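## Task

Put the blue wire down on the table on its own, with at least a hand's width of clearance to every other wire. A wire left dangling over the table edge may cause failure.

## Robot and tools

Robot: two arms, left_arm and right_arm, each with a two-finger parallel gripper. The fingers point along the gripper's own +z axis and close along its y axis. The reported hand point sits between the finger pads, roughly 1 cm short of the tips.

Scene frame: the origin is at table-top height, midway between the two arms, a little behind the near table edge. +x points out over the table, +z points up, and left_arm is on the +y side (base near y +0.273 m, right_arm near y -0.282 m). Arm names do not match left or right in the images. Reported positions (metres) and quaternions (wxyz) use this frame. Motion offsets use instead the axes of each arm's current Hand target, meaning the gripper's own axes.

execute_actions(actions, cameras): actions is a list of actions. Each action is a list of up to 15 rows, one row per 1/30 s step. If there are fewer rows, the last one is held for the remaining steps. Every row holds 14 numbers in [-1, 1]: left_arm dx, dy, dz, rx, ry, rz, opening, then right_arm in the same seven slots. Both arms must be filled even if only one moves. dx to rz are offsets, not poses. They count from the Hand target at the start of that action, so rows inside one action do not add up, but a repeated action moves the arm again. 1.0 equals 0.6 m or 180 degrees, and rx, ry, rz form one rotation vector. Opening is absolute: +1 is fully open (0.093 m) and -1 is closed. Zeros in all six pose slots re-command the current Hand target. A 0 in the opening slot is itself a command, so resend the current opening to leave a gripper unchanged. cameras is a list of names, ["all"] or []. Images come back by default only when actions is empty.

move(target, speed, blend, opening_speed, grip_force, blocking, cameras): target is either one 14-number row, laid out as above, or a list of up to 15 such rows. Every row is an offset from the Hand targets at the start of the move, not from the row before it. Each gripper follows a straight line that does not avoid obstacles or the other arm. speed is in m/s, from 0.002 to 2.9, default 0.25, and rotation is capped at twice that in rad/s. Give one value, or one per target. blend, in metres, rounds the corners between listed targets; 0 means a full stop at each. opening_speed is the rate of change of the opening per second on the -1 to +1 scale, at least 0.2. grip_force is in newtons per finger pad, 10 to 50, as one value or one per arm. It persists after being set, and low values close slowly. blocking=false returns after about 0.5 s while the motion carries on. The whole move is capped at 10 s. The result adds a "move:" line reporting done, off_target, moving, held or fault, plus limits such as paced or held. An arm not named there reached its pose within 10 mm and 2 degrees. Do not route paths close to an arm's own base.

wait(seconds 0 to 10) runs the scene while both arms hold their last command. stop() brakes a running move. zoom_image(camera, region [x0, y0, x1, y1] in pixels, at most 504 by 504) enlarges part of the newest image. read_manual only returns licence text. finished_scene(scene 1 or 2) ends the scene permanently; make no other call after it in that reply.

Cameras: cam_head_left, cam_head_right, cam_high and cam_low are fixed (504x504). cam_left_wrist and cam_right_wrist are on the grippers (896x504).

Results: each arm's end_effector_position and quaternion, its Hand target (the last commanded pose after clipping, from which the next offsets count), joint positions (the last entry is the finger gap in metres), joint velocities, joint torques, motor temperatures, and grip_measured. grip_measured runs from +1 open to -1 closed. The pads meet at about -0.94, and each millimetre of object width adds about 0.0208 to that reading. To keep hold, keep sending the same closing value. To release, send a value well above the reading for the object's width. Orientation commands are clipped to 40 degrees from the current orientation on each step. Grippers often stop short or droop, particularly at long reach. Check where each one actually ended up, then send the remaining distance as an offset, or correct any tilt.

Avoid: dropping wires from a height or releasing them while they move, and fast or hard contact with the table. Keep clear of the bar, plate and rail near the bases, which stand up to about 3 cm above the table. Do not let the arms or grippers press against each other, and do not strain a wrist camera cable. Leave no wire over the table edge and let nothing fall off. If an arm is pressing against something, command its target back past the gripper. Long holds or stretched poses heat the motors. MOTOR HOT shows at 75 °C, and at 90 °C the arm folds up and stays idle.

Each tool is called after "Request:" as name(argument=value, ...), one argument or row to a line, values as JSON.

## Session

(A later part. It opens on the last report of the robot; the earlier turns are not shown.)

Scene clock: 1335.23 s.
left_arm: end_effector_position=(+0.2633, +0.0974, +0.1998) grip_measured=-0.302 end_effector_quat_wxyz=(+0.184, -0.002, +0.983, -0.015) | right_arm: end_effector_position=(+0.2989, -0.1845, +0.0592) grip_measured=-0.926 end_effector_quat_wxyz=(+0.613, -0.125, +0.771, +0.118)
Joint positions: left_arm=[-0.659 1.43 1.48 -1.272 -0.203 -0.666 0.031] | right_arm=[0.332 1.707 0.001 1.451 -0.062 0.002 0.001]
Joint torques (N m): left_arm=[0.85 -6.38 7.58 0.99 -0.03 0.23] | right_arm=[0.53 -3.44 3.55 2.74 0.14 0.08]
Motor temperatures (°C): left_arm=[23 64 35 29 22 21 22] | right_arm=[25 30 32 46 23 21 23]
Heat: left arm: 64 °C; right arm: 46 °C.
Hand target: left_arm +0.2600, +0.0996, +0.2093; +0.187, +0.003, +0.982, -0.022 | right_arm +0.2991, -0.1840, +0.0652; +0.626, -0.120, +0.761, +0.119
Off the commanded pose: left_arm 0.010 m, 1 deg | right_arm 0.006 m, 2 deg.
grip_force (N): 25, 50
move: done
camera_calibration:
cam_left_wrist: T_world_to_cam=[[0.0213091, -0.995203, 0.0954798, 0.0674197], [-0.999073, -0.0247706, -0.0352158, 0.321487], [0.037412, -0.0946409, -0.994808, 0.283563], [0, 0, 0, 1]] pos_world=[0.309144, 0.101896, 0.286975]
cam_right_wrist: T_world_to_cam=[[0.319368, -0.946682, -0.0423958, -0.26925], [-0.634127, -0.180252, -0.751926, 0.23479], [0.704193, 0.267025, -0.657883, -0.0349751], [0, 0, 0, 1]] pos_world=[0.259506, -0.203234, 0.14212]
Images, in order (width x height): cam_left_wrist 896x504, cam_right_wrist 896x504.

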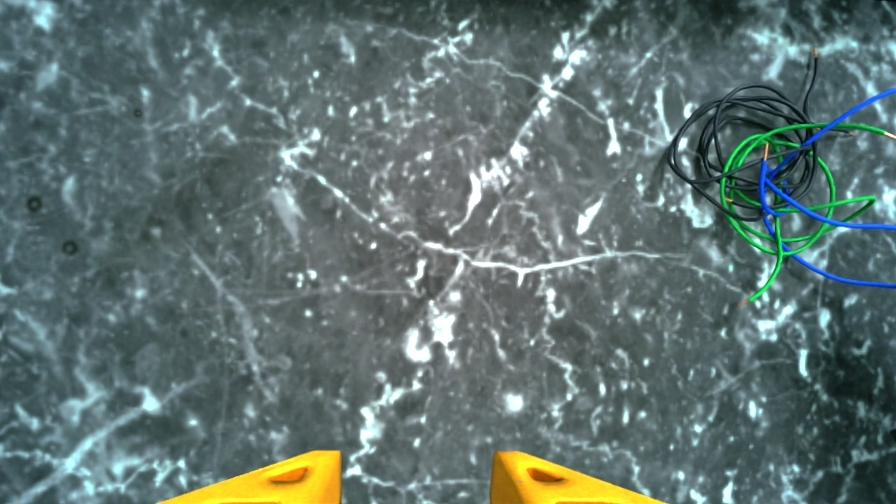

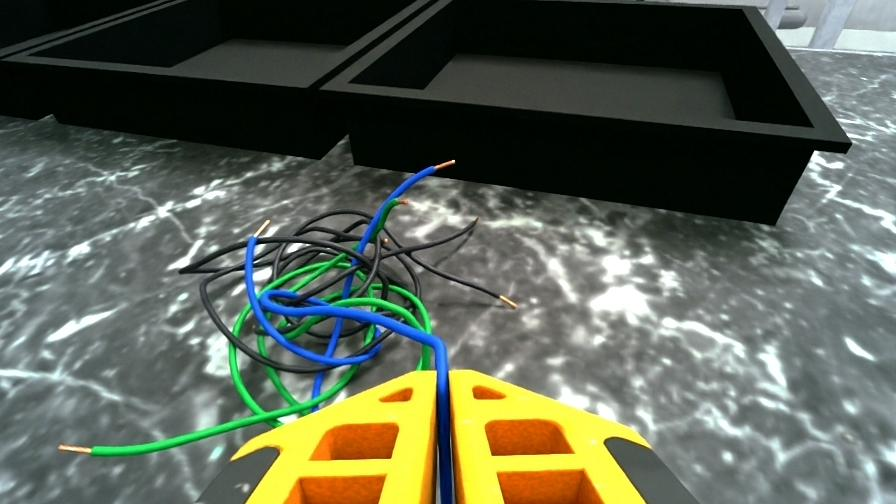

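Request:
move(
  target=[
    [0.0278, 0.1137, -0.07, 0, 0, 0, -0.1, -0.2129, 0.0067, -0.0412, 0, 0, 0, -0.931583],
    [0.0278, 0.1137, -0.07, 0, 0, 0, -0.1, -0.2108, 0.2817, -0.0487, -0.3166, 0.01, -0.0612, -0.931583],
    [0.0278, 0.1137, -0.07, 0, 0, 0, -0.1, -0.0763, 0.1832, -0.0565, -0.3166, 0.01, -0.0612, -0.931583],
    [0.0278, 0.1137, -0.07, 0, 0, 0, -0.1, 0.0153, 0.1253, -0.0585, -0.3166, 0.01, -0.0612, -0.931583],
  ],
  speed=0.15,
  blend=[0.02, 0.02, 0.02, 0],
  cameras=["cam_right_wrist", "cam_left_wrist", "cam_high"],
)

Request:
zoom_image(
  camera="cam_left_wrist",
  region=[500, 100, 896, 504],
)

Scene clock: 1437.13 s.
left_arm: end_effector_position=(+0.2375, +0.1661, +0.2385) grip_measured=-0.102 end_effector_quat_wxyz=(+0.192, -0.003, +0.981, -0.021) | right_arm: end_effector_position=(+0.2375, -0.1238, +0.0656) grip_measured=-0.926 end_effector_quat_wxyz=(+0.489, -0.473, +0.609, +0.408)
Joint positions: left_arm=[-0.46 1.235 1.48 -1.415 -0.129 -0.478 0.04] | right_arm=[0.042 1.595 0.32 0.451 -1.274 -0.743 0.001]
Joint torques (N m): left_arm=[0.94 -4.49 5.34 1.09 0.03 0.24] | right_arm=[-0.7 -4.12 7.13 1.26 -0.5 -0.19]
Motor temperatures (°C): left_arm=[23 54 39 30 22 21 22] | right_arm=[25 29 30 51 22 21 23]
Heat: left arm: 54 °C; right arm: 51 °C.
Hand target: left_arm +0.2300, +0.1696, +0.2393; +0.186, +0.003, +0.982, -0.022 | right_arm +0.2400, -0.1251, +0.0651; +0.490, -0.475, +0.608, +0.407
Off the commanded pose: left_arm 0.008 m, 1 deg | right_arm 0.003 m, 0 deg.
grip_force (N): 25, 50
move: done
camera_calibration:
cam_left_wrist: T_world_to_cam=[[0.0187519, -0.993977, 0.107972, 0.130026], [-0.998397, -0.024384, -0.0510798, 0.302261], [0.0534049, -0.106841, -0.992841, 0.327329], [0, 0, 0, 1]] pos_world=[0.281857, 0.171585, 0.326385]
cam_right_wrist: T_world_to_cam=[[0.969933, -0.238147, -0.0501586, -0.258238], [-0.189089, -0.607662, -0.771357, 0.0542274], [0.153217, 0.757649, -0.634423, 0.186146], [0, 0, 0, 1]] pos_world=[0.232207, -0.16958, 0.146971]
Images, in order (width x height): cam_high 504x504, cam_left_wrist 896x504, cam_right_wrist 896x504.

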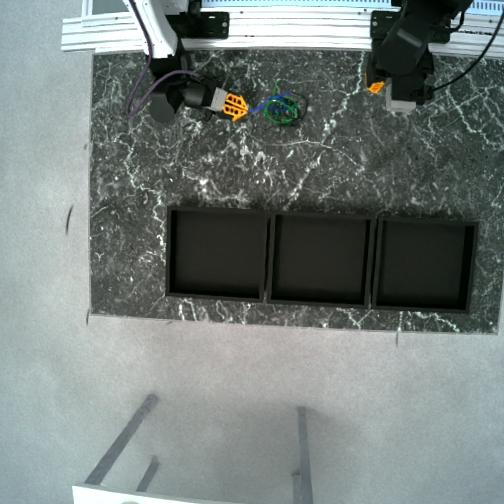

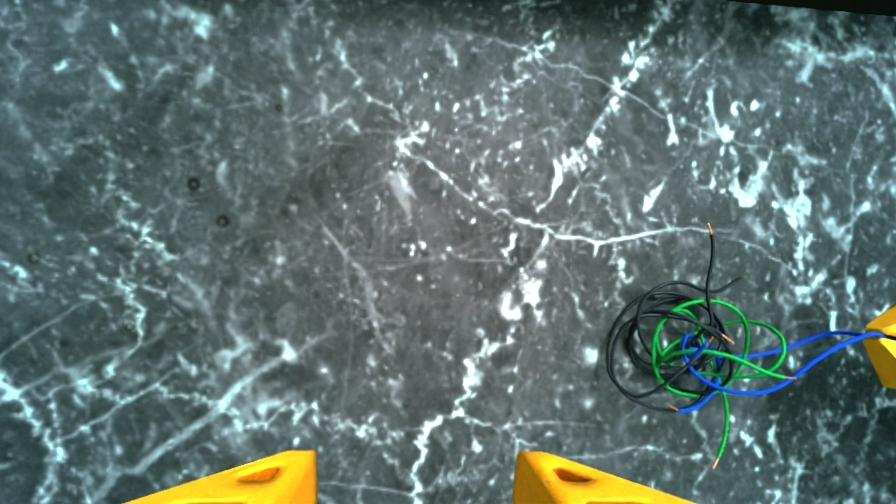

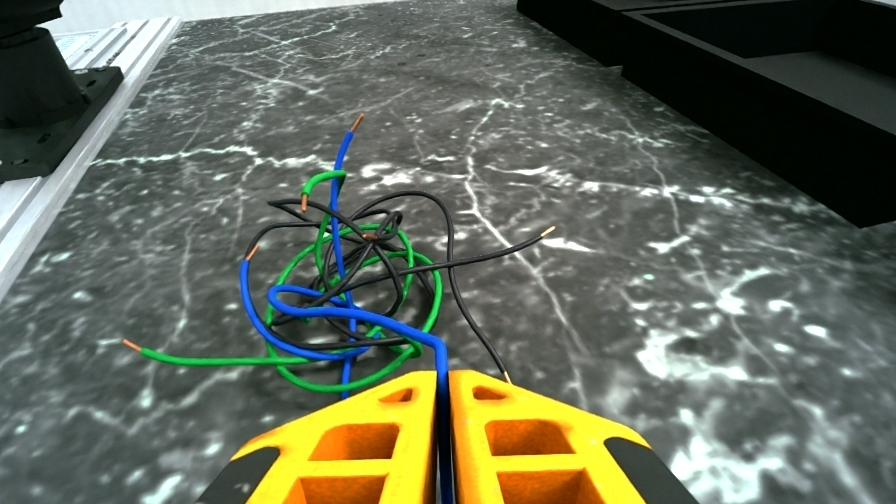

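Scaled by 1.248.

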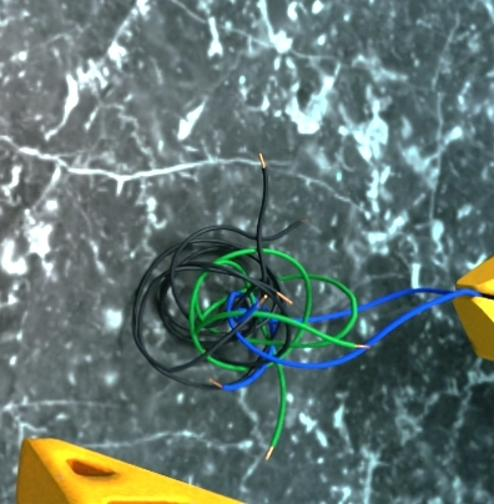

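Request:
zoom_image(
  camera="cam_left_wrist",
  region=[595, 260, 835, 440],
)

Request:
zoom_image(
  camera="cam_right_wrist",
  region=[220, 100, 520, 410],
)

Scaled by 2.100.

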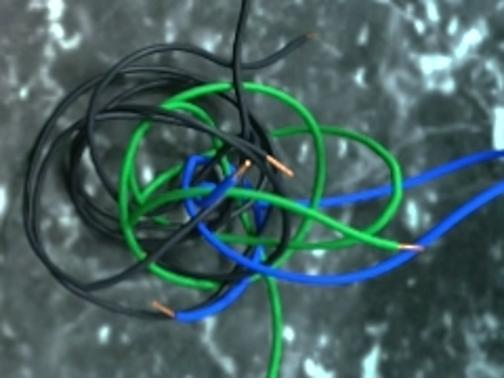

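Scaled by 1.626.

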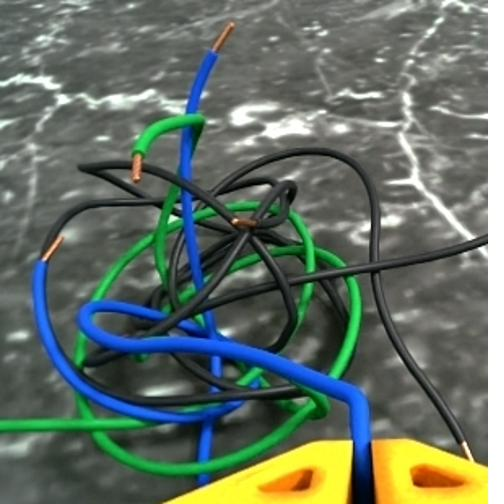

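Request:
move(
  target=[0.0818, -0.2585, 0.2827, 0, 0, 0, 0.0, 0, 0, 0, 0, 0, 0, -0.931583],
  speed=0.15,
  cameras=["cam_left_wrist"],
)

Request:
zoom_image(
  camera="cam_left_wrist",
  region=[300, 200, 700, 504],
)

Scene clock: 1507.50 s.
left_arm: end_effector_position=(+0.2431, +0.0065, +0.0749) grip_measured=-0.002 end_effector_quat_wxyz=(+0.184, +0.010, +0.982, -0.029) | right_arm: end_effector_position=(+0.2373, -0.1237, +0.0654) grip_measured=-0.926 end_effector_quat_wxyz=(+0.488, -0.473, +0.609, +0.408)
Joint positions: left_arm=[-0.924 1.628 1.181 -0.813 -0.265 -0.899 0.045] | right_arm=[0.042 1.595 0.32 0.448 -1.274 -0.745 0.001]
Joint torques (N m): left_arm=[0.03 -5.56 5.86 1.19 -0.34 -0.12] | right_arm=[-0.72 -4.12 7.16 1.24 -0.5 -0.19]
Motor temperatures (°C): left_arm=[23 50 36 30 22 21 22] | right_arm=[25 29 30 43 23 21 23]
Heat: left arm: 50 °C; right arm: 43 °C.
Hand target: left_arm +0.2443, +0.0071, +0.0702; +0.186, +0.003, +0.982, -0.022 | right_arm +0.2400, -0.1251, +0.0651; +0.490, -0.475, +0.608, +0.407
Off the commanded pose: left_arm 0.005 m, 1 deg | right_arm 0.003 m, 0 deg.
grip_force (N): 25, 50
move: done
camera_calibration:
cam_left_wrist: T_world_to_cam=[[-0.00726853, -0.992891, 0.118807, -0.00547559], [-0.999402, 0.00319579, -0.034435, 0.294421], [0.0338105, -0.118986, -0.99232, 0.152347], [0, 0, 0, 1]] pos_world=[0.289054, 0.0117495, 0.161966]
Images, in order (width x height): cam_left_wrist 896x504.

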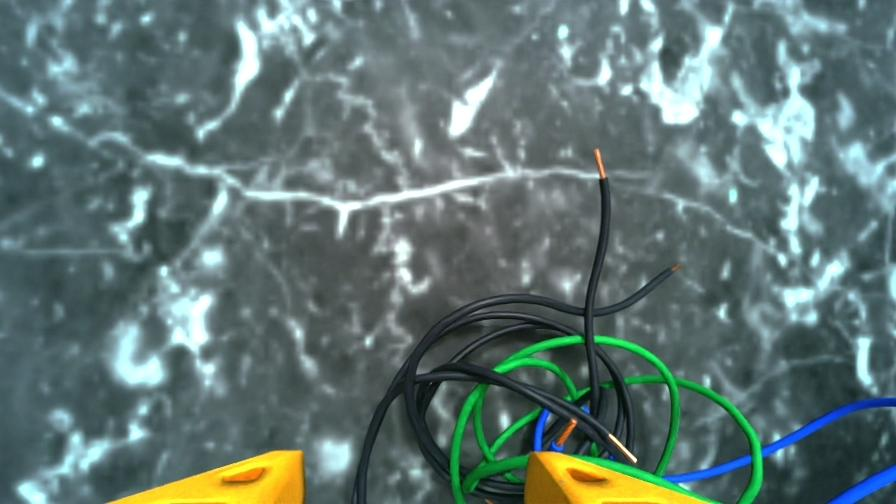

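Scaled by 1.260.

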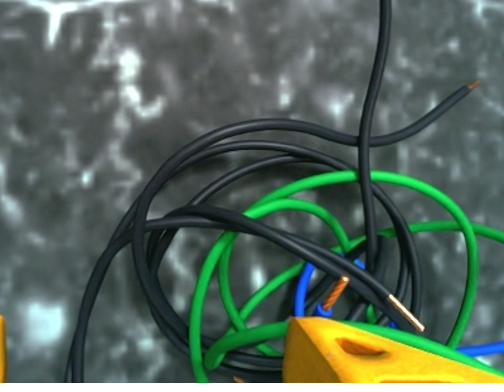

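Request:
move(
  target=[0.0152, -0.0078, 0.0482, 0, 0, 0, 0.0, 0, 0, 0, 0, 0, 0, -0.931583],
  speed=0.08,
  cameras=["cam_left_wrist"],
)

Request:
zoom_image(
  camera="cam_left_wrist",
  region=[300, 250, 700, 504],
)

Scene clock: 1549.07 s.
left_arm: end_effector_position=(+0.2481, -0.0012, +0.0491) grip_measured=-0.002 end_effector_quat_wxyz=(+0.188, +0.007, +0.982, -0.033) | right_arm: end_effector_position=(+0.2373, -0.1237, +0.0654) grip_measured=-0.926 end_effector_quat_wxyz=(+0.488, -0.473, +0.609, +0.408)
Joint positions: left_arm=[-0.926 1.683 1.133 -0.699 -0.269 -0.905 0.045] | right_arm=[0.042 1.595 0.32 0.448 -1.274 -0.745 0.001]
Joint torques (N m): left_arm=[-0.25 -5.59 5.08 1.18 -0.32 -0.12] | right_arm=[-0.7 -4.15 7.17 1.25 -0.5 -0.19]
Heat: left arm: 51 °C; right arm: 40 °C.
Hand target: left_arm +0.2463, +0.0009, +0.0402; +0.187, +0.003, +0.982, -0.022 | right_arm +0.2400, -0.1251, +0.0651; +0.490, -0.475, +0.608, +0.407
Off the commanded pose: left_arm 0.009 m, 1 deg | right_arm 0.003 m, 0 deg.
grip_force (N): 25, 50
move: done
camera_calibration:
cam_left_wrist: T_world_to_cam=[[-0.00425477, -0.991845, 0.127378, -0.0112297], [-0.999057, -0.00128756, -0.043397, 0.298912], [0.0432071, -0.127442, -0.990904, 0.123189], [0, 0, 0, 1]] pos_world=[0.29326, 0.00494629, 0.136471]
Images, in order (width x height): cam_left_wrist 896x504.

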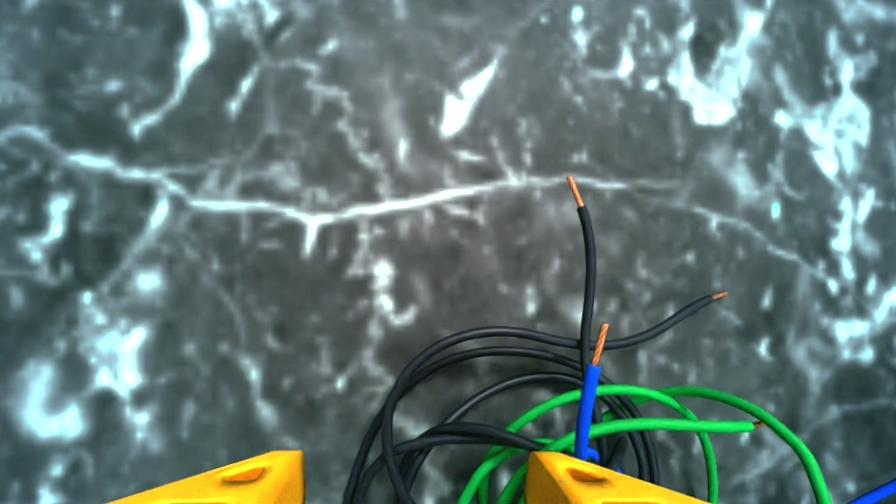

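Scaled by 1.260.

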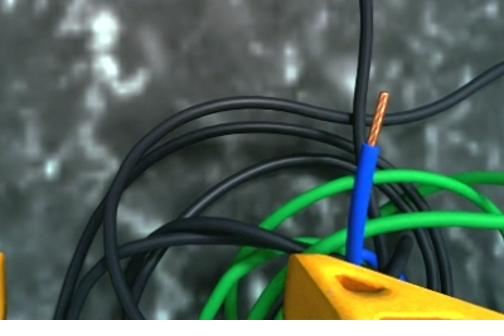

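Request:
move(
  target=[0.0122, 0.0, 0.031, 0, 0, 0, 0.0, 0, 0, 0, 0, 0, 0, -0.931583],
  speed=0.06,
  cameras=["cam_left_wrist"],
)

Scene clock: 1565.90 s.
left_arm: end_effector_position=(+0.2500, -0.0024, +0.0316) grip_measured=-0.002 end_effector_quat_wxyz=(+0.192, +0.005, +0.981, -0.034) | right_arm: end_effector_position=(+0.2373, -0.1237, +0.0654) grip_measured=-0.926 end_effector_quat_wxyz=(+0.488, -0.473, +0.609, +0.408)
Joint positions: left_arm=[-0.926 1.712 1.09 -0.621 -0.275 -0.908 0.045] | right_arm=[0.042 1.595 0.32 0.448 -1.274 -0.745 0.001]
Joint torques (N m): left_arm=[-0.38 -5.37 4.72 1.25 -0.28 -0.11] | right_arm=[-0.7 -4.11 7.16 1.25 -0.5 -0.19]
Heat: left arm: 51 °C; right arm: 39 °C.
Hand target: left_arm +0.2463, +0.0001, +0.0202; +0.186, +0.003, +0.982, -0.022 | right_arm +0.2400, -0.1251, +0.0651; +0.490, -0.475, +0.608, +0.407
Off the commanded pose: left_arm 0.012 m, 1 deg | right_arm 0.003 m, 0 deg.
grip_force (N): 25, 50
move: off_target (left_arm)
camera_calibration:
cam_left_wrist: T_world_to_cam=[[-0.00162078, -0.991526, 0.129895, -0.0109168], [-0.998702, -0.00500725, -0.0506831, 0.300154], [0.0509041, -0.129809, -0.990232, 0.10376], [0, 0, 0, 1]] pos_world=[0.294465, 0.00414764, 0.119377]
Images, in order (width x height): cam_left_wrist 896x504.

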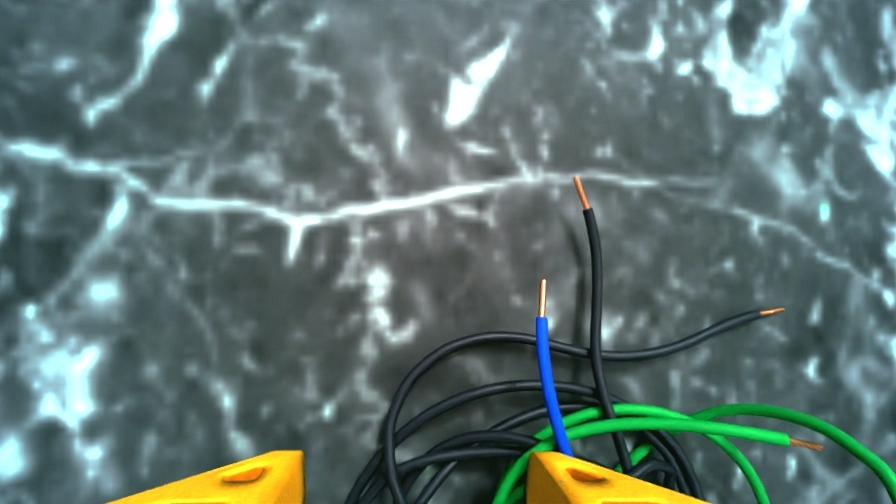

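Request:
move(
  target=[0.0055, 0.0, 0.014, 0, 0, 0, 0.0, 0, 0, 0, 0, 0, 0, -0.931583],
  speed=0.06,
  cameras=["cam_left_wrist", "cam_right_wrist"],
)

Request:
zoom_image(
  camera="cam_right_wrist",
  region=[220, 80, 620, 410],
)

Scene clock: 1575.47 s.
left_arm: end_effector_position=(+0.2513, -0.0034, +0.0243) grip_measured=-0.002 end_effector_quat_wxyz=(+0.195, +0.004, +0.980, -0.035) | right_arm: end_effector_position=(+0.2373, -0.1237, +0.0654) grip_measured=-0.926 end_effector_quat_wxyz=(+0.488, -0.473, +0.609, +0.408)
Joint positions: left_arm=[-0.926 1.726 1.073 -0.584 -0.278 -0.908 0.045] | right_arm=[0.042 1.595 0.32 0.448 -1.274 -0.745 0.001]
Joint torques (N m): left_arm=[-0.43 -5.22 4.55 1.25 -0.26 -0.1] | right_arm=[-0.72 -4.14 7.17 1.24 -0.5 -0.19]
Heat: left arm: 51 °C; right arm: 39 °C.
Hand target: left_arm +0.2462, -0.0002, +0.0112; +0.186, +0.003, +0.982, -0.022 | right_arm +0.2400, -0.1251, +0.0651; +0.490, -0.475, +0.608, +0.407
Off the commanded pose: left_arm 0.014 m, 2 deg | right_arm 0.003 m, 0 deg.
grip_force (N): 25, 50
move: off_target (left_arm)
camera_calibration:
cam_left_wrist: T_world_to_cam=[[-0.000721001, -0.991093, 0.133168, -0.0113236], [-0.998391, -0.00683746, -0.0562928, 0.301138], [0.056702, -0.132994, -0.989494, 0.0948178], [0, 0, 0, 1]] pos_world=[0.295269, 0.00344653, 0.112281]
cam_right_wrist: T_world_to_cam=[[0.970057, -0.237544, -0.0506245, -0.257909], [-0.189094, -0.607843, -0.771214, 0.0540626], [0.152426, 0.757694, -0.63456, 0.186324], [0, 0, 0, 1]] pos_world=[0.232009, -0.16958, 0.146871]
Images, in order (width x height): cam_left_wrist 896x504, cam_right_wrist 896x504.

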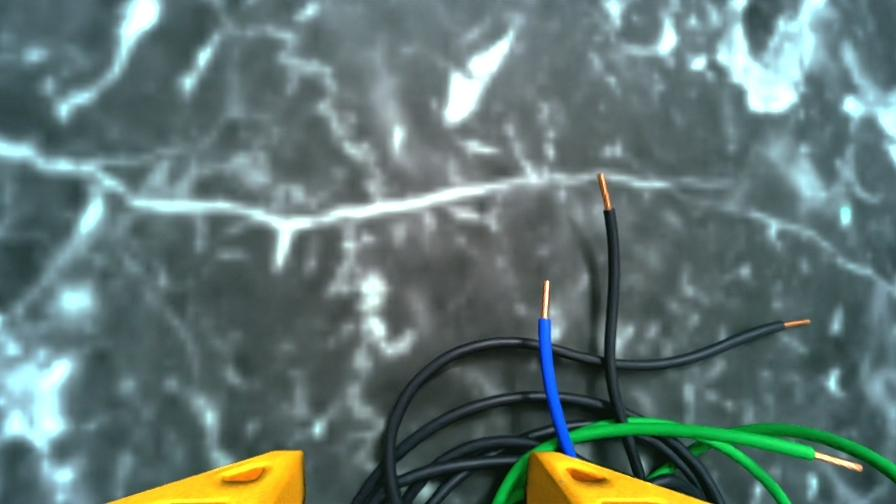

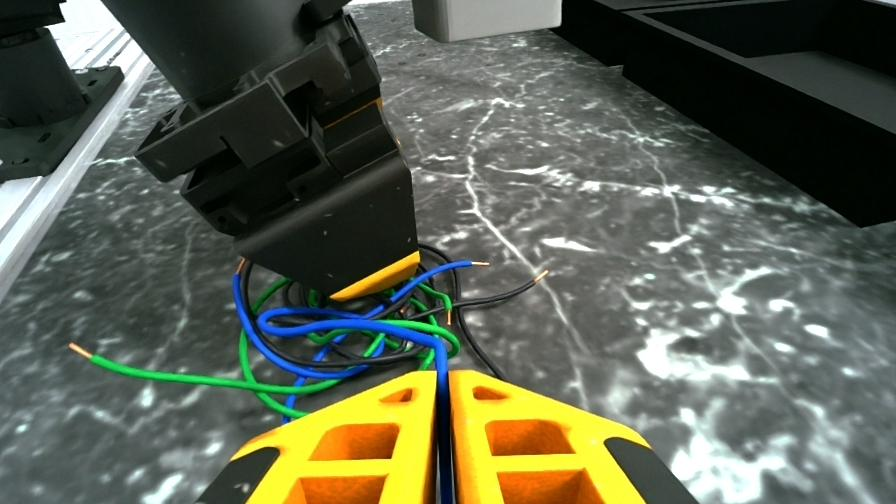

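Scaled by 1.260.

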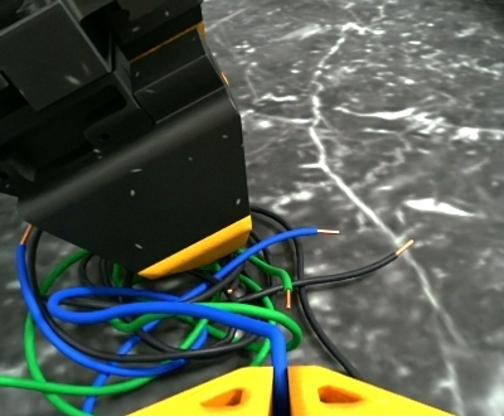

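Request:
move(
  target=[0.0045, 0.0, 0.0115, 0, 0, 0, 0.0, 0, 0, 0, 0, 0, 0, -0.931583],
  speed=0.06,
  cameras=[],
)

Scene clock: 1592.00 s.
left_arm: end_effector_position=(+0.2527, -0.0053, +0.0213) grip_measured=-0.002 end_effector_quat_wxyz=(+0.200, +0.003, +0.979, -0.039) | right_arm: end_effector_position=(+0.2373, -0.1237, +0.0654) grip_measured=-0.926 end_effector_quat_wxyz=(+0.488, -0.473, +0.609, +0.408)
Joint positions: left_arm=[-0.928 1.731 1.062 -0.554 -0.282 -0.91 0.045] | right_arm=[0.042 1.595 0.32 0.448 -1.274 -0.745 0.001]
Joint torques (N m): left_arm=[-0.32 -4.56 4.26 1.24 -0.22 -0.1] | right_arm=[-0.7 -4.14 7.17 1.24 -0.5 -0.19]
Motor temperatures (°C): left_arm=[23 51 34 31 22 21 21] | right_arm=[25 28 30 38 23 21 23]
Heat: left arm: 51 °C; right arm: 38 °C.
Hand target: left_arm +0.2463, -0.0005, +0.0037; +0.186, +0.003, +0.982, -0.022 | right_arm +0.2400, -0.1251, +0.0651; +0.490, -0.475, +0.608, +0.407
Off the commanded pose: left_arm 0.019 m, 3 deg | right_arm 0.003 m, 0 deg.
grip_force (N): 25, 50
move: off_target (left_arm)
No camera images: "cameras" was empty.

Request:
move(
  target=[-0.0025, 0.0, -0.006, 0, 0, 0, -0.95, 0, 0, 0, 0, 0, 0, -0.931583],
  speed=0.06,
  grip_force=[50, 50],
  opening_speed=0.7,
  cameras=["cam_left_wrist", "cam_right_wrist"],
)

Request:
zoom_image(
  camera="cam_right_wrist",
  region=[220, 80, 620, 410],
)

Request:
zoom_image(
  camera="cam_left_wrist",
  region=[300, 250, 700, 504],
)

Scene clock: 1608.87 s.
left_arm: end_effector_position=(+0.2542, -0.0073, +0.0221) grip_measured=-0.947 end_effector_quat_wxyz=(+0.203, +0.002, +0.978, -0.044) | right_arm: end_effector_position=(+0.2373, -0.1237, +0.0654) grip_measured=-0.926 end_effector_quat_wxyz=(+0.488, -0.473, +0.609, +0.408)
Joint positions: left_arm=[-0.928 1.731 1.062 -0.543 -0.282 -0.91 0] | right_arm=[0.042 1.595 0.32 0.448 -1.274 -0.745 0.001]
Joint torques (N m): left_arm=[-0.27 -5.11 4.98 0.98 -0.22 -0.09] | right_arm=[-0.72 -4.15 7.19 1.25 -0.5 -0.19]
Heat: left arm: 51 °C; right arm: 38 °C.
Hand target: left_arm +0.2464, -0.0004, +0.0077; +0.187, +0.003, +0.982, -0.022 | right_arm +0.2400, -0.1251, +0.0651; +0.490, -0.475, +0.608, +0.407
Off the commanded pose: left_arm 0.018 m, 3 deg | right_arm 0.003 m, 0 deg.
move: off_target (left_arm)
camera_calibration:
cam_left_wrist: T_world_to_cam=[[-0.00224056, -0.988588, 0.150627, -0.0148883], [-0.997264, -0.00892145, -0.0733871, 0.304004], [0.0738934, -0.150379, -0.985863, 0.087375], [0, 0, 0, 1]] pos_world=[0.296683, 0.00113308, 0.110692]
cam_right_wrist: T_world_to_cam=[[0.970057, -0.237544, -0.0506245, -0.257909], [-0.189094, -0.607843, -0.771214, 0.0540626], [0.152426, 0.757694, -0.63456, 0.186324], [0, 0, 0, 1]] pos_world=[0.232009, -0.16958, 0.146871]
Images, in order (width x height): cam_left_wrist 896x504, cam_right_wrist 896x504.

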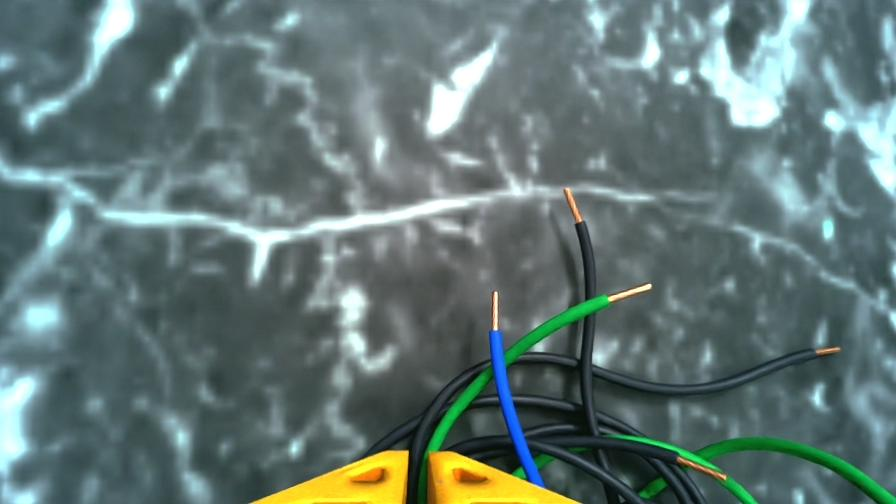

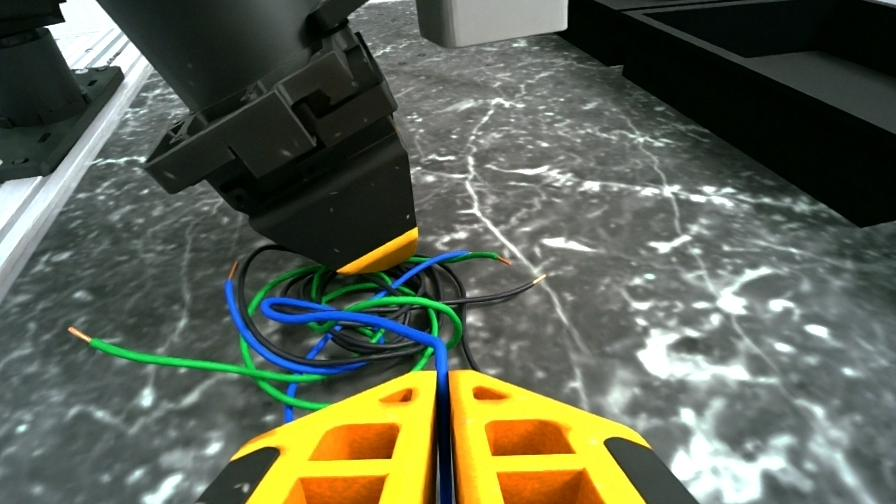

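Scaled by 1.260.

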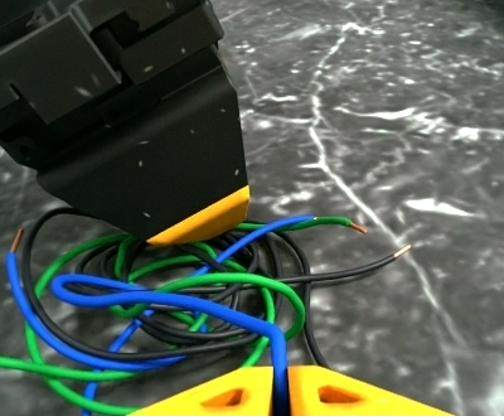

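Scaled by 1.260.

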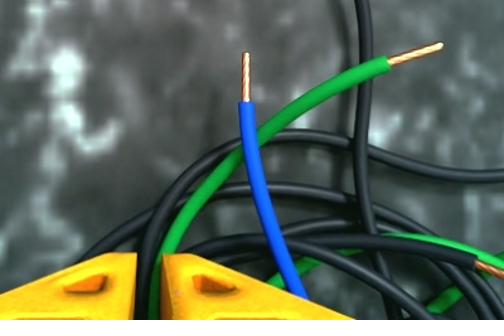

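Request:
move(
  target=[
    [0, 0, 0, 0, 0, 0, -0.95, -0.0047, -0.0847, -0.0772, 0.0966, -0.0029, 0.0187, -0.931583],
    [0, 0, 0, 0, 0, 0, -0.95, 0.0052, -0.169, -0.2302, 0.2058, -0.0062, 0.0399, -0.931583],
  ],
  speed=0.1,
  blend=[0.02, 0],
  cameras=["cam_left_wrist", "cam_right_wrist"],
)

Request:
zoom_image(
  camera="cam_right_wrist",
  region=[0, 150, 504, 504],
)

Scene clock: 1654.70 s.
left_arm: end_effector_position=(+0.2579, -0.0176, +0.0241) grip_measured=-0.947 end_effector_quat_wxyz=(+0.213, +0.000, +0.975, -0.064) | right_arm: end_effector_position=(+0.2949, -0.2647, +0.0719) grip_measured=-0.926 end_effector_quat_wxyz=(+0.572, -0.247, +0.733, +0.271)
Joint positions: left_arm=[-0.933 1.736 1.062 -0.496 -0.277 -0.914 0] | right_arm=[-0.439 1.548 0.28 0.615 -1.181 -0.494 0.001]
Joint torques (N m): left_arm=[0.27 -5.55 5.15 0.5 -0.25 -0.03] | right_arm=[-1.39 -7.17 9.03 1.93 0.01 0.06]
Heat: left arm: 51 °C; right arm: 37 °C.
Hand target: left_arm +0.2465, -0.0004, +0.0077; +0.186, +0.003, +0.982, -0.022 | right_arm +0.3099, -0.2803, +0.0850; +0.595, -0.252, +0.729, +0.227
Off the commanded pose: left_arm 0.026 m, 6 deg | right_arm 0.025 m, 6 deg.
move: off_target (left_arm, right_arm)
camera_calibration:
cam_left_wrist: T_world_to_cam=[[-0.00871819, -0.981746, 0.189996, -0.0244834], [-0.995639, -0.00912554, -0.0928395, 0.307745], [0.0928786, -0.189977, -0.977385, 0.0817249], [0, 0, 0, 1]] pos_world=[0.298599, -0.00570225, 0.113099]
cam_right_wrist: T_world_to_cam=[[0.657745, -0.741994, -0.129678, -0.38273], [-0.547596, -0.352818, -0.758722, 0.156647], [0.517215, 0.570056, -0.638377, 0.131567], [0, 0, 0, 1]] pos_world=[0.26947, -0.303716, 0.15321]
Images, in order (width x height): cam_left_wrist 896x504, cam_right_wrist 896x504.

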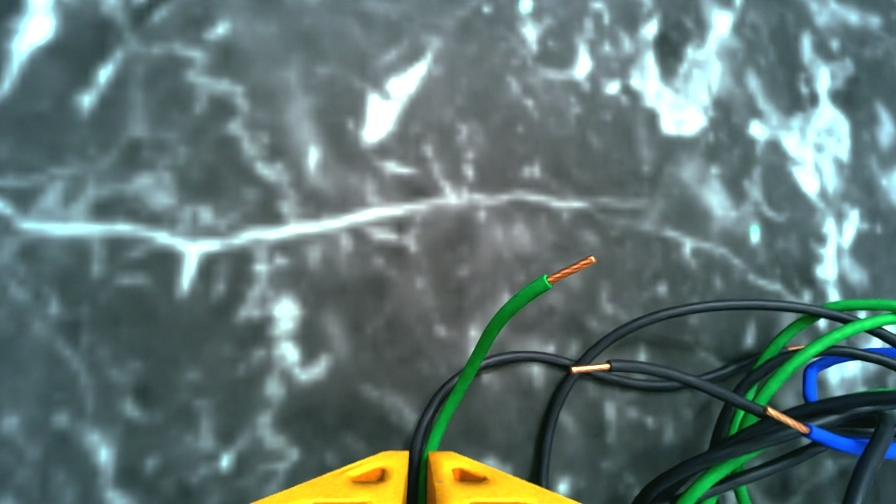

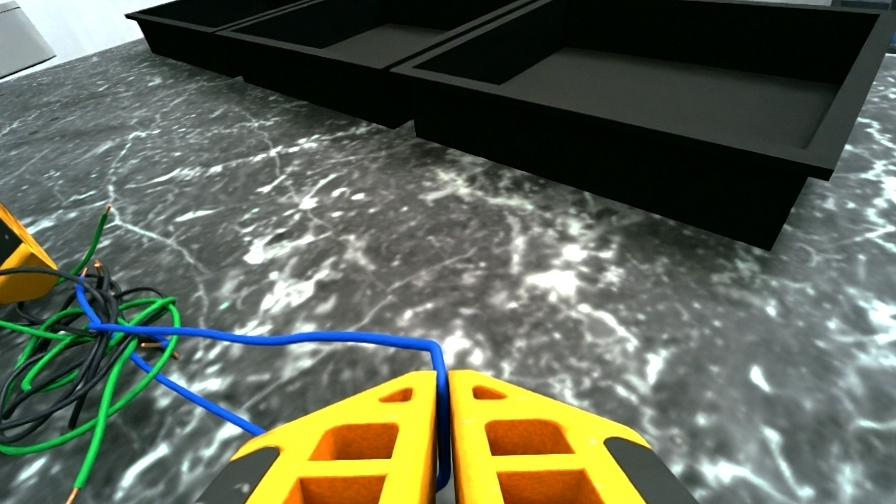

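Scaled by 1.000.

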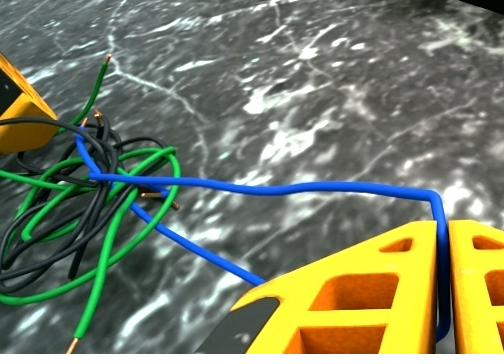

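Request:
move(
  target=[0, 0, 0, 0, 0, 0, -0.95, 0.0, -0.09, -0.11, 0.05, 0, 0.01, -0.931583],
  speed=0.08,
  cameras=["cam_left_wrist", "cam_right_wrist"],
)

Request:
zoom_image(
  camera="cam_right_wrist",
  region=[0, 150, 504, 504],
)

Scene clock: 1670.27 s.
left_arm: end_effector_position=(+0.2522, -0.0100, +0.0206) grip_measured=-0.948 end_effector_quat_wxyz=(+0.201, +0.003, +0.979, -0.047) | right_arm: end_effector_position=(+0.2917, -0.3586, +0.0857) grip_measured=-0.926 end_effector_quat_wxyz=(+0.600, -0.179, +0.756, +0.191)
Joint positions: left_arm=[-0.934 1.736 1.062 -0.539 -0.276 -0.914 0] | right_arm=[-0.752 1.511 0.424 0.264 -1.239 -0.724 0.001]
Joint torques (N m): left_arm=[0.25 -5.45 5 0.93 -0.27 -0.04] | right_arm=[-0.58 -6.78 9.31 1.24 -0.53 -0.2]
Heat: left arm: 51 °C; right arm: 39 °C.
Hand target: left_arm +0.2464, -0.0004, +0.0077; +0.186, +0.003, +0.982, -0.022 | right_arm +0.2947, -0.3634, +0.0958; +0.609, -0.193, +0.748, +0.179
Off the commanded pose: left_arm 0.017 m, 3 deg | right_arm 0.012 m, 3 deg.
move: off_target (left_arm, right_arm)
camera_calibration:
cam_left_wrist: T_world_to_cam=[[-0.00521277, -0.987787, 0.155725, -0.016578], [-0.997665, -0.00546776, -0.0680789, 0.301897], [0.0680989, -0.155716, -0.985452, 0.087017], [0, 0, 0, 1]] pos_world=[0.295179, -0.00117484, 0.108885]
cam_right_wrist: T_world_to_cam=[[0.483645, -0.870822, -0.088071, -0.447461], [-0.599848, -0.2565, -0.757885, 0.181893], [0.637393, 0.419377, -0.646416, 0.107075], [0, 0, 0, 1]] pos_world=[0.257272, -0.387908, 0.167661]
Images, in order (width x height): cam_left_wrist 896x504, cam_right_wrist 896x504.

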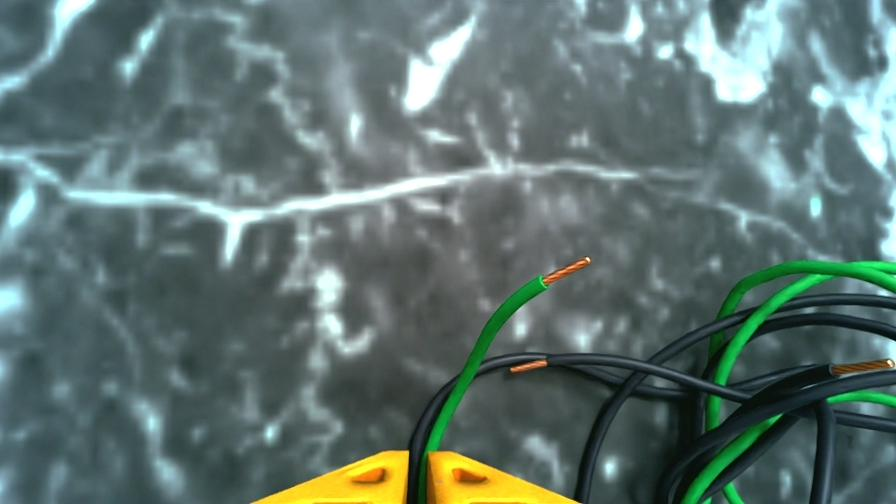

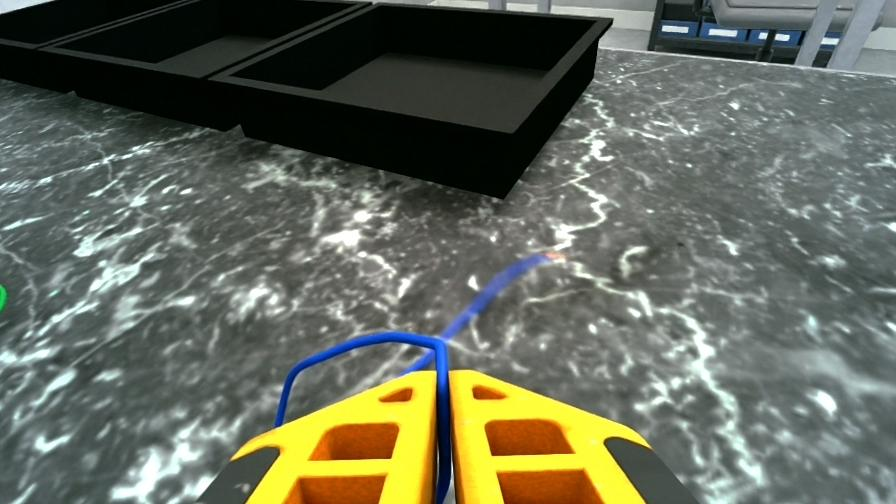

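Scaled by 1.000.

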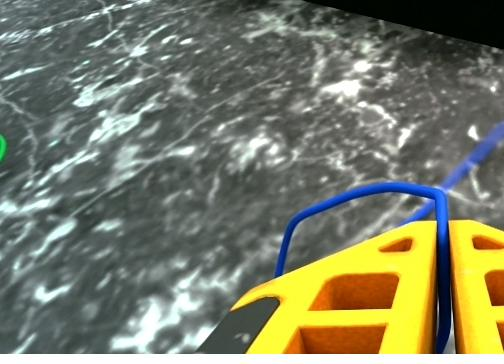

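Request:
execute_actions(
  actions=[],
  cameras=["cam_right_wrist", "cam_high", "cam_head_right"],
)

Request:
zoom_image(
  camera="cam_high",
  region=[80, 50, 300, 220],
)

Request:
zoom_image(
  camera="cam_head_right",
  region=[220, 280, 460, 470],
)

Scene clock: 1679.33 s.
left_arm: end_effector_position=(+0.2522, -0.0100, +0.0206) grip_measured=-0.949 end_effector_quat_wxyz=(+0.201, +0.003, +0.979, -0.047) | right_arm: end_effector_position=(+0.2917, -0.3586, +0.0856) grip_measured=-0.926 end_effector_quat_wxyz=(+0.600, -0.179, +0.756, +0.191)
Joint positions: left_arm=[-0.934 1.736 1.062 -0.539 -0.276 -0.914 0] | right_arm=[-0.752 1.511 0.424 0.263 -1.239 -0.724 0.001]
Joint velocities: within noise
Joint torques (N m): left_arm=[0.27 -5.45 4.98 0.93 -0.26 -0.04] | right_arm=[-0.59 -6.76 9.29 1.25 -0.53 -0.19]
Motor temperatures (°C): left_arm=[23 51 33 30 22 21 22] | right_arm=[25 29 31 38 23 21 23]
Heat: left arm: 51 °C; right arm: 38 °C.
Hand target: left_arm +0.2464, -0.0004, +0.0077; +0.186, +0.003, +0.982, -0.022 | right_arm +0.2947, -0.3634, +0.0958; +0.609, -0.193, +0.748, +0.179
Tool commands: left_gripper/opening=-0.95 right_gripper/opening=-0.931583
Off the commanded pose: left_arm 0.017 m, 3 deg | right_arm 0.012 m, 3 deg.
camera_calibration:
cam_right_wrist: T_world_to_cam=[[0.483689, -0.870765, -0.0883939, -0.447396], [-0.600038, -0.256383, -0.757774, 0.18197], [0.63718, 0.419567, -0.646502, 0.107218], [0, 0, 0, 1]] pos_world=[0.257272, -0.387908, 0.167661]
Images, in order (width x height): cam_head_right 504x504, cam_high 504x504, cam_right_wrist 896x504.

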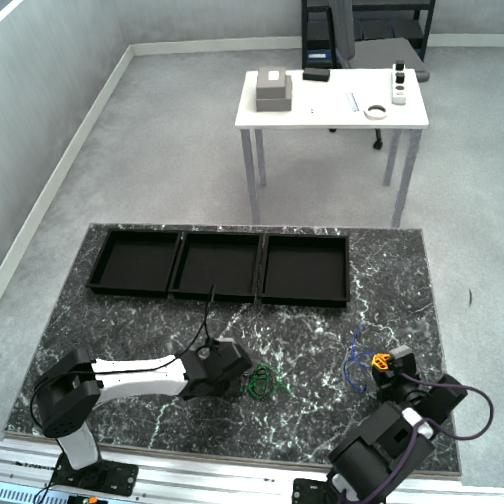

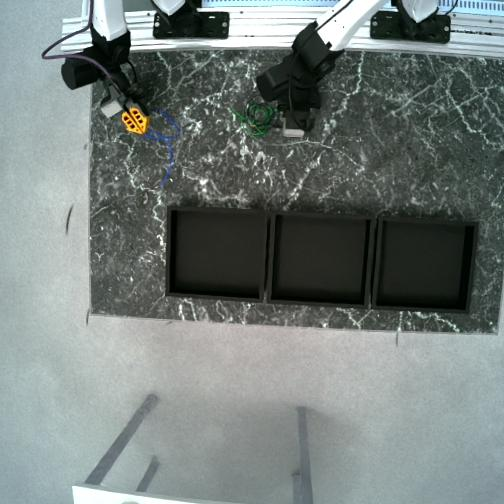

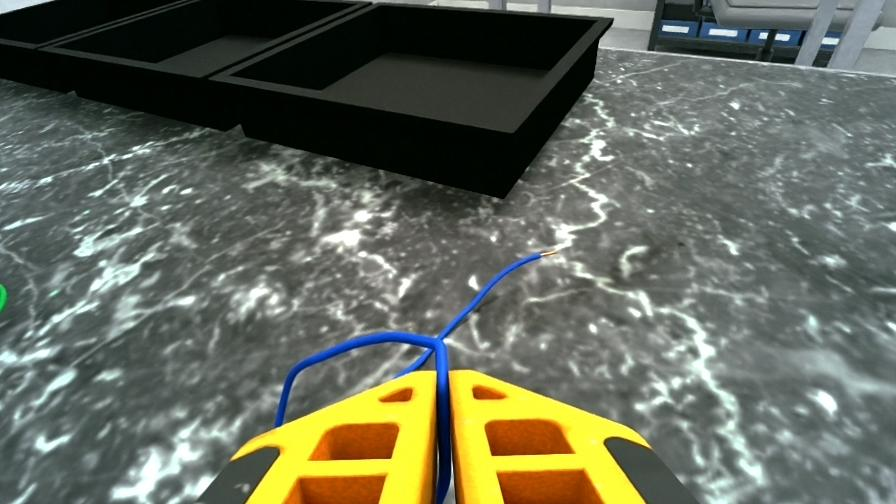

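Scaled by 2.291.

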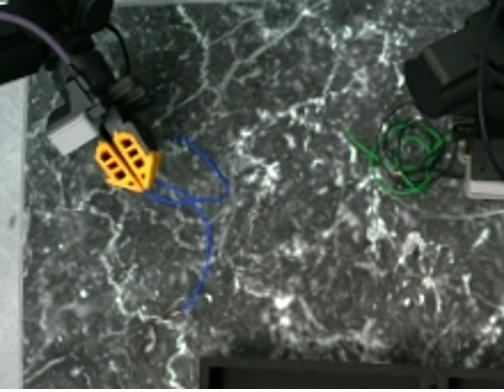

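Scaled by 2.100.

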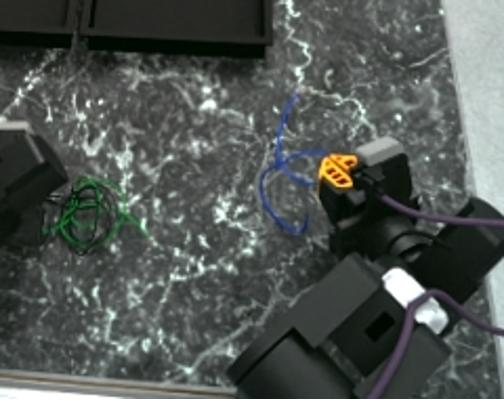

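Request:
move(
  target=[0, 0, 0, 0, 0, 0, -0.95, 0.1029, -0.0034, 0.0203, 0, 0.194, 0, -0.931583],
  speed=0.1,
  cameras=["cam_right_wrist"],
)

Scene clock: 1728.93 s.
left_arm: end_effector_position=(+0.2522, -0.0100, +0.0206) grip_measured=-0.947 end_effector_quat_wxyz=(+0.201, +0.003, +0.979, -0.047) | right_arm: end_effector_position=(+0.2902, -0.3629, +0.0312) grip_measured=-0.926 end_effector_quat_wxyz=(+0.360, -0.231, +0.897, +0.113)
Joint positions: left_arm=[-0.934 1.736 1.062 -0.539 -0.276 -0.914 0] | right_arm=[-0.573 1.525 0.678 -0.384 -0.671 -1.007 0.001]
Joint torques (N m): left_arm=[0.27 -5.45 5 0.92 -0.27 -0.04] | right_arm=[0.61 -4.71 10.11 0.87 -0.33 -0.08]
Heat: left arm: 51 °C; right arm: 35 °C.
Hand target: left_arm +0.2464, -0.0004, +0.0077; +0.186, +0.003, +0.982, -0.022 | right_arm +0.2947, -0.3636, +0.0329; +0.356, -0.238, +0.896, +0.112
Off the commanded pose: left_arm 0.017 m, 3 deg | right_arm 0.005 m, 1 deg.
move: off_target (left_arm)
camera_calibration:
cam_right_wrist: T_world_to_cam=[[0.474136, -0.879645, -0.0376854, -0.457281], [-0.851998, -0.4476, -0.271576, 0.127356], [0.222023, 0.160872, -0.961679, 0.111145], [0, 0, 0, 1]] pos_world=[0.300643, -0.36312, 0.124239]
Images, in order (width x height): cam_right_wrist 896x504.

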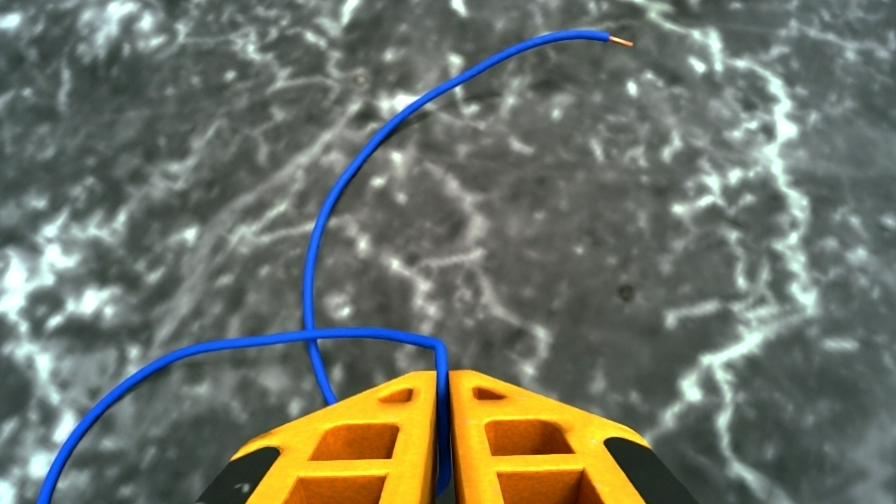

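Request:
move(
  target=[
    [0, 0, 0, 0, 0, 0, -0.95, 0.0115, -0.0005, 0.012, 0, 0, 0, -0.931583],
    [0, 0, 0, 0, 0, 0, -0.95, 0.0115, -0.0005, 0.012, 0, 0, 0, -0.6],
    [0, 0, 0, 0, 0, 0, -0.95, 0.0115, -0.0005, -0.1213, 0, 0, 0, -0.6],
  ],
  speed=[0.05, 0.05, 0.1],
  opening_speed=0.5,
  cameras=["cam_right_wrist", "cam_left_wrist"],
)

Scene clock: 1758.13 s.
left_arm: end_effector_position=(+0.2522, -0.0100, +0.0206) grip_measured=-0.948 end_effector_quat_wxyz=(+0.201, +0.003, +0.979, -0.047) | right_arm: end_effector_position=(+0.2436, -0.3890, +0.0672) grip_measured=-0.601 end_effector_quat_wxyz=(+0.341, -0.229, +0.903, +0.125)
Joint positions: left_arm=[-0.934 1.736 1.062 -0.539 -0.276 -0.914 0] | right_arm=[-0.774 1.441 0.805 -0.806 -0.7 -1.273 0.016]
Joint torques (N m): left_arm=[0.27 -5.46 4.98 0.93 -0.26 -0.04] | right_arm=[-0.65 -7.16 10.44 0.45 -0.6 -0.15]
Motor temperatures (°C): left_arm=[23 51 32 30 22 21 22] | right_arm=[25 30 33 33 23 21 23]
Heat: left arm: 51 °C; right arm: 33 °C.
Hand target: left_arm +0.2464, -0.0004, +0.0077; +0.186, +0.003, +0.982, -0.022 | right_arm +0.2478, -0.3932, +0.0805; +0.356, -0.238, +0.896, +0.112
Off the commanded pose: left_arm 0.017 m, 3 deg | right_arm 0.015 m, 3 deg.
move: off_target (left_arm, right_arm)
camera_calibration:
cam_left_wrist: T_world_to_cam=[[-0.00521277, -0.987787, 0.155725, -0.016578], [-0.997665, -0.00546776, -0.0680789, 0.301897], [0.0680989, -0.155716, -0.985452, 0.087017], [0, 0, 0, 1]] pos_world=[0.295179, -0.00117484, 0.108885]
cam_right_wrist: T_world_to_cam=[[0.478262, -0.875459, -0.0695517, -0.454054], [-0.859782, -0.45061, -0.240264, 0.0843583], [0.179, 0.174708, -0.968213, 0.176627], [0, 0, 0, 1]] pos_world=[0.25807, -0.390351, 0.159701]
Images, in order (width x height): cam_left_wrist 896x504, cam_right_wrist 896x504.

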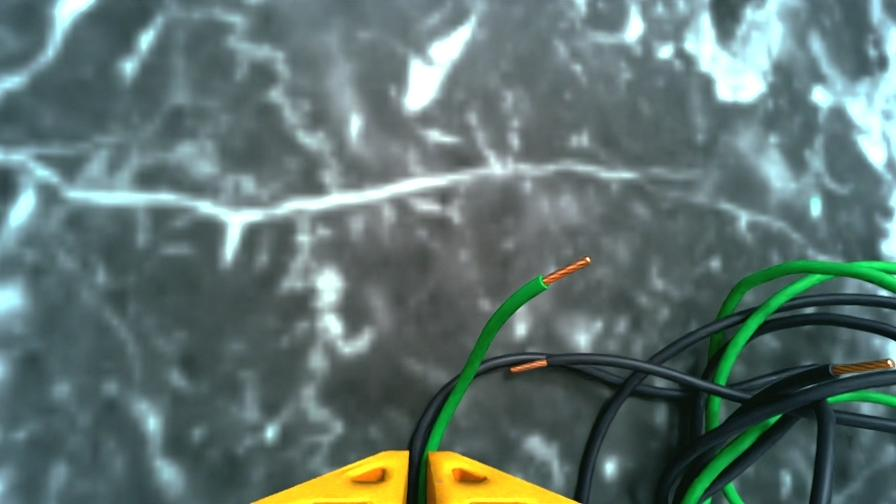

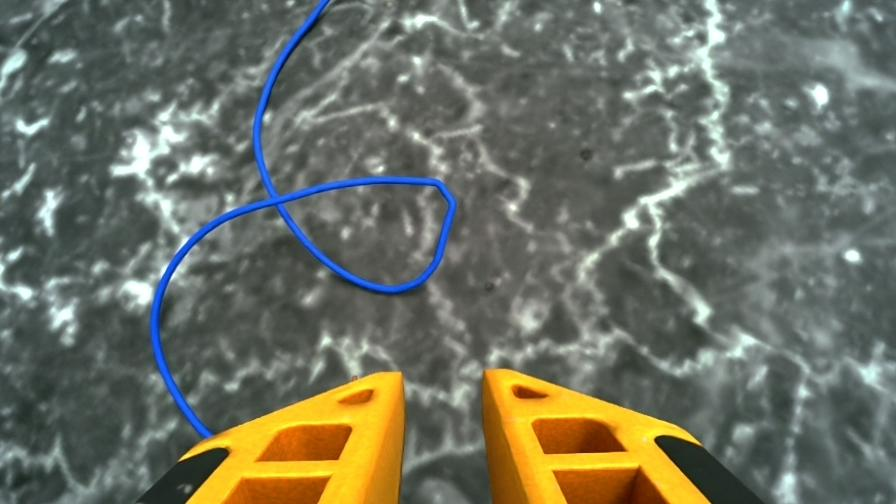

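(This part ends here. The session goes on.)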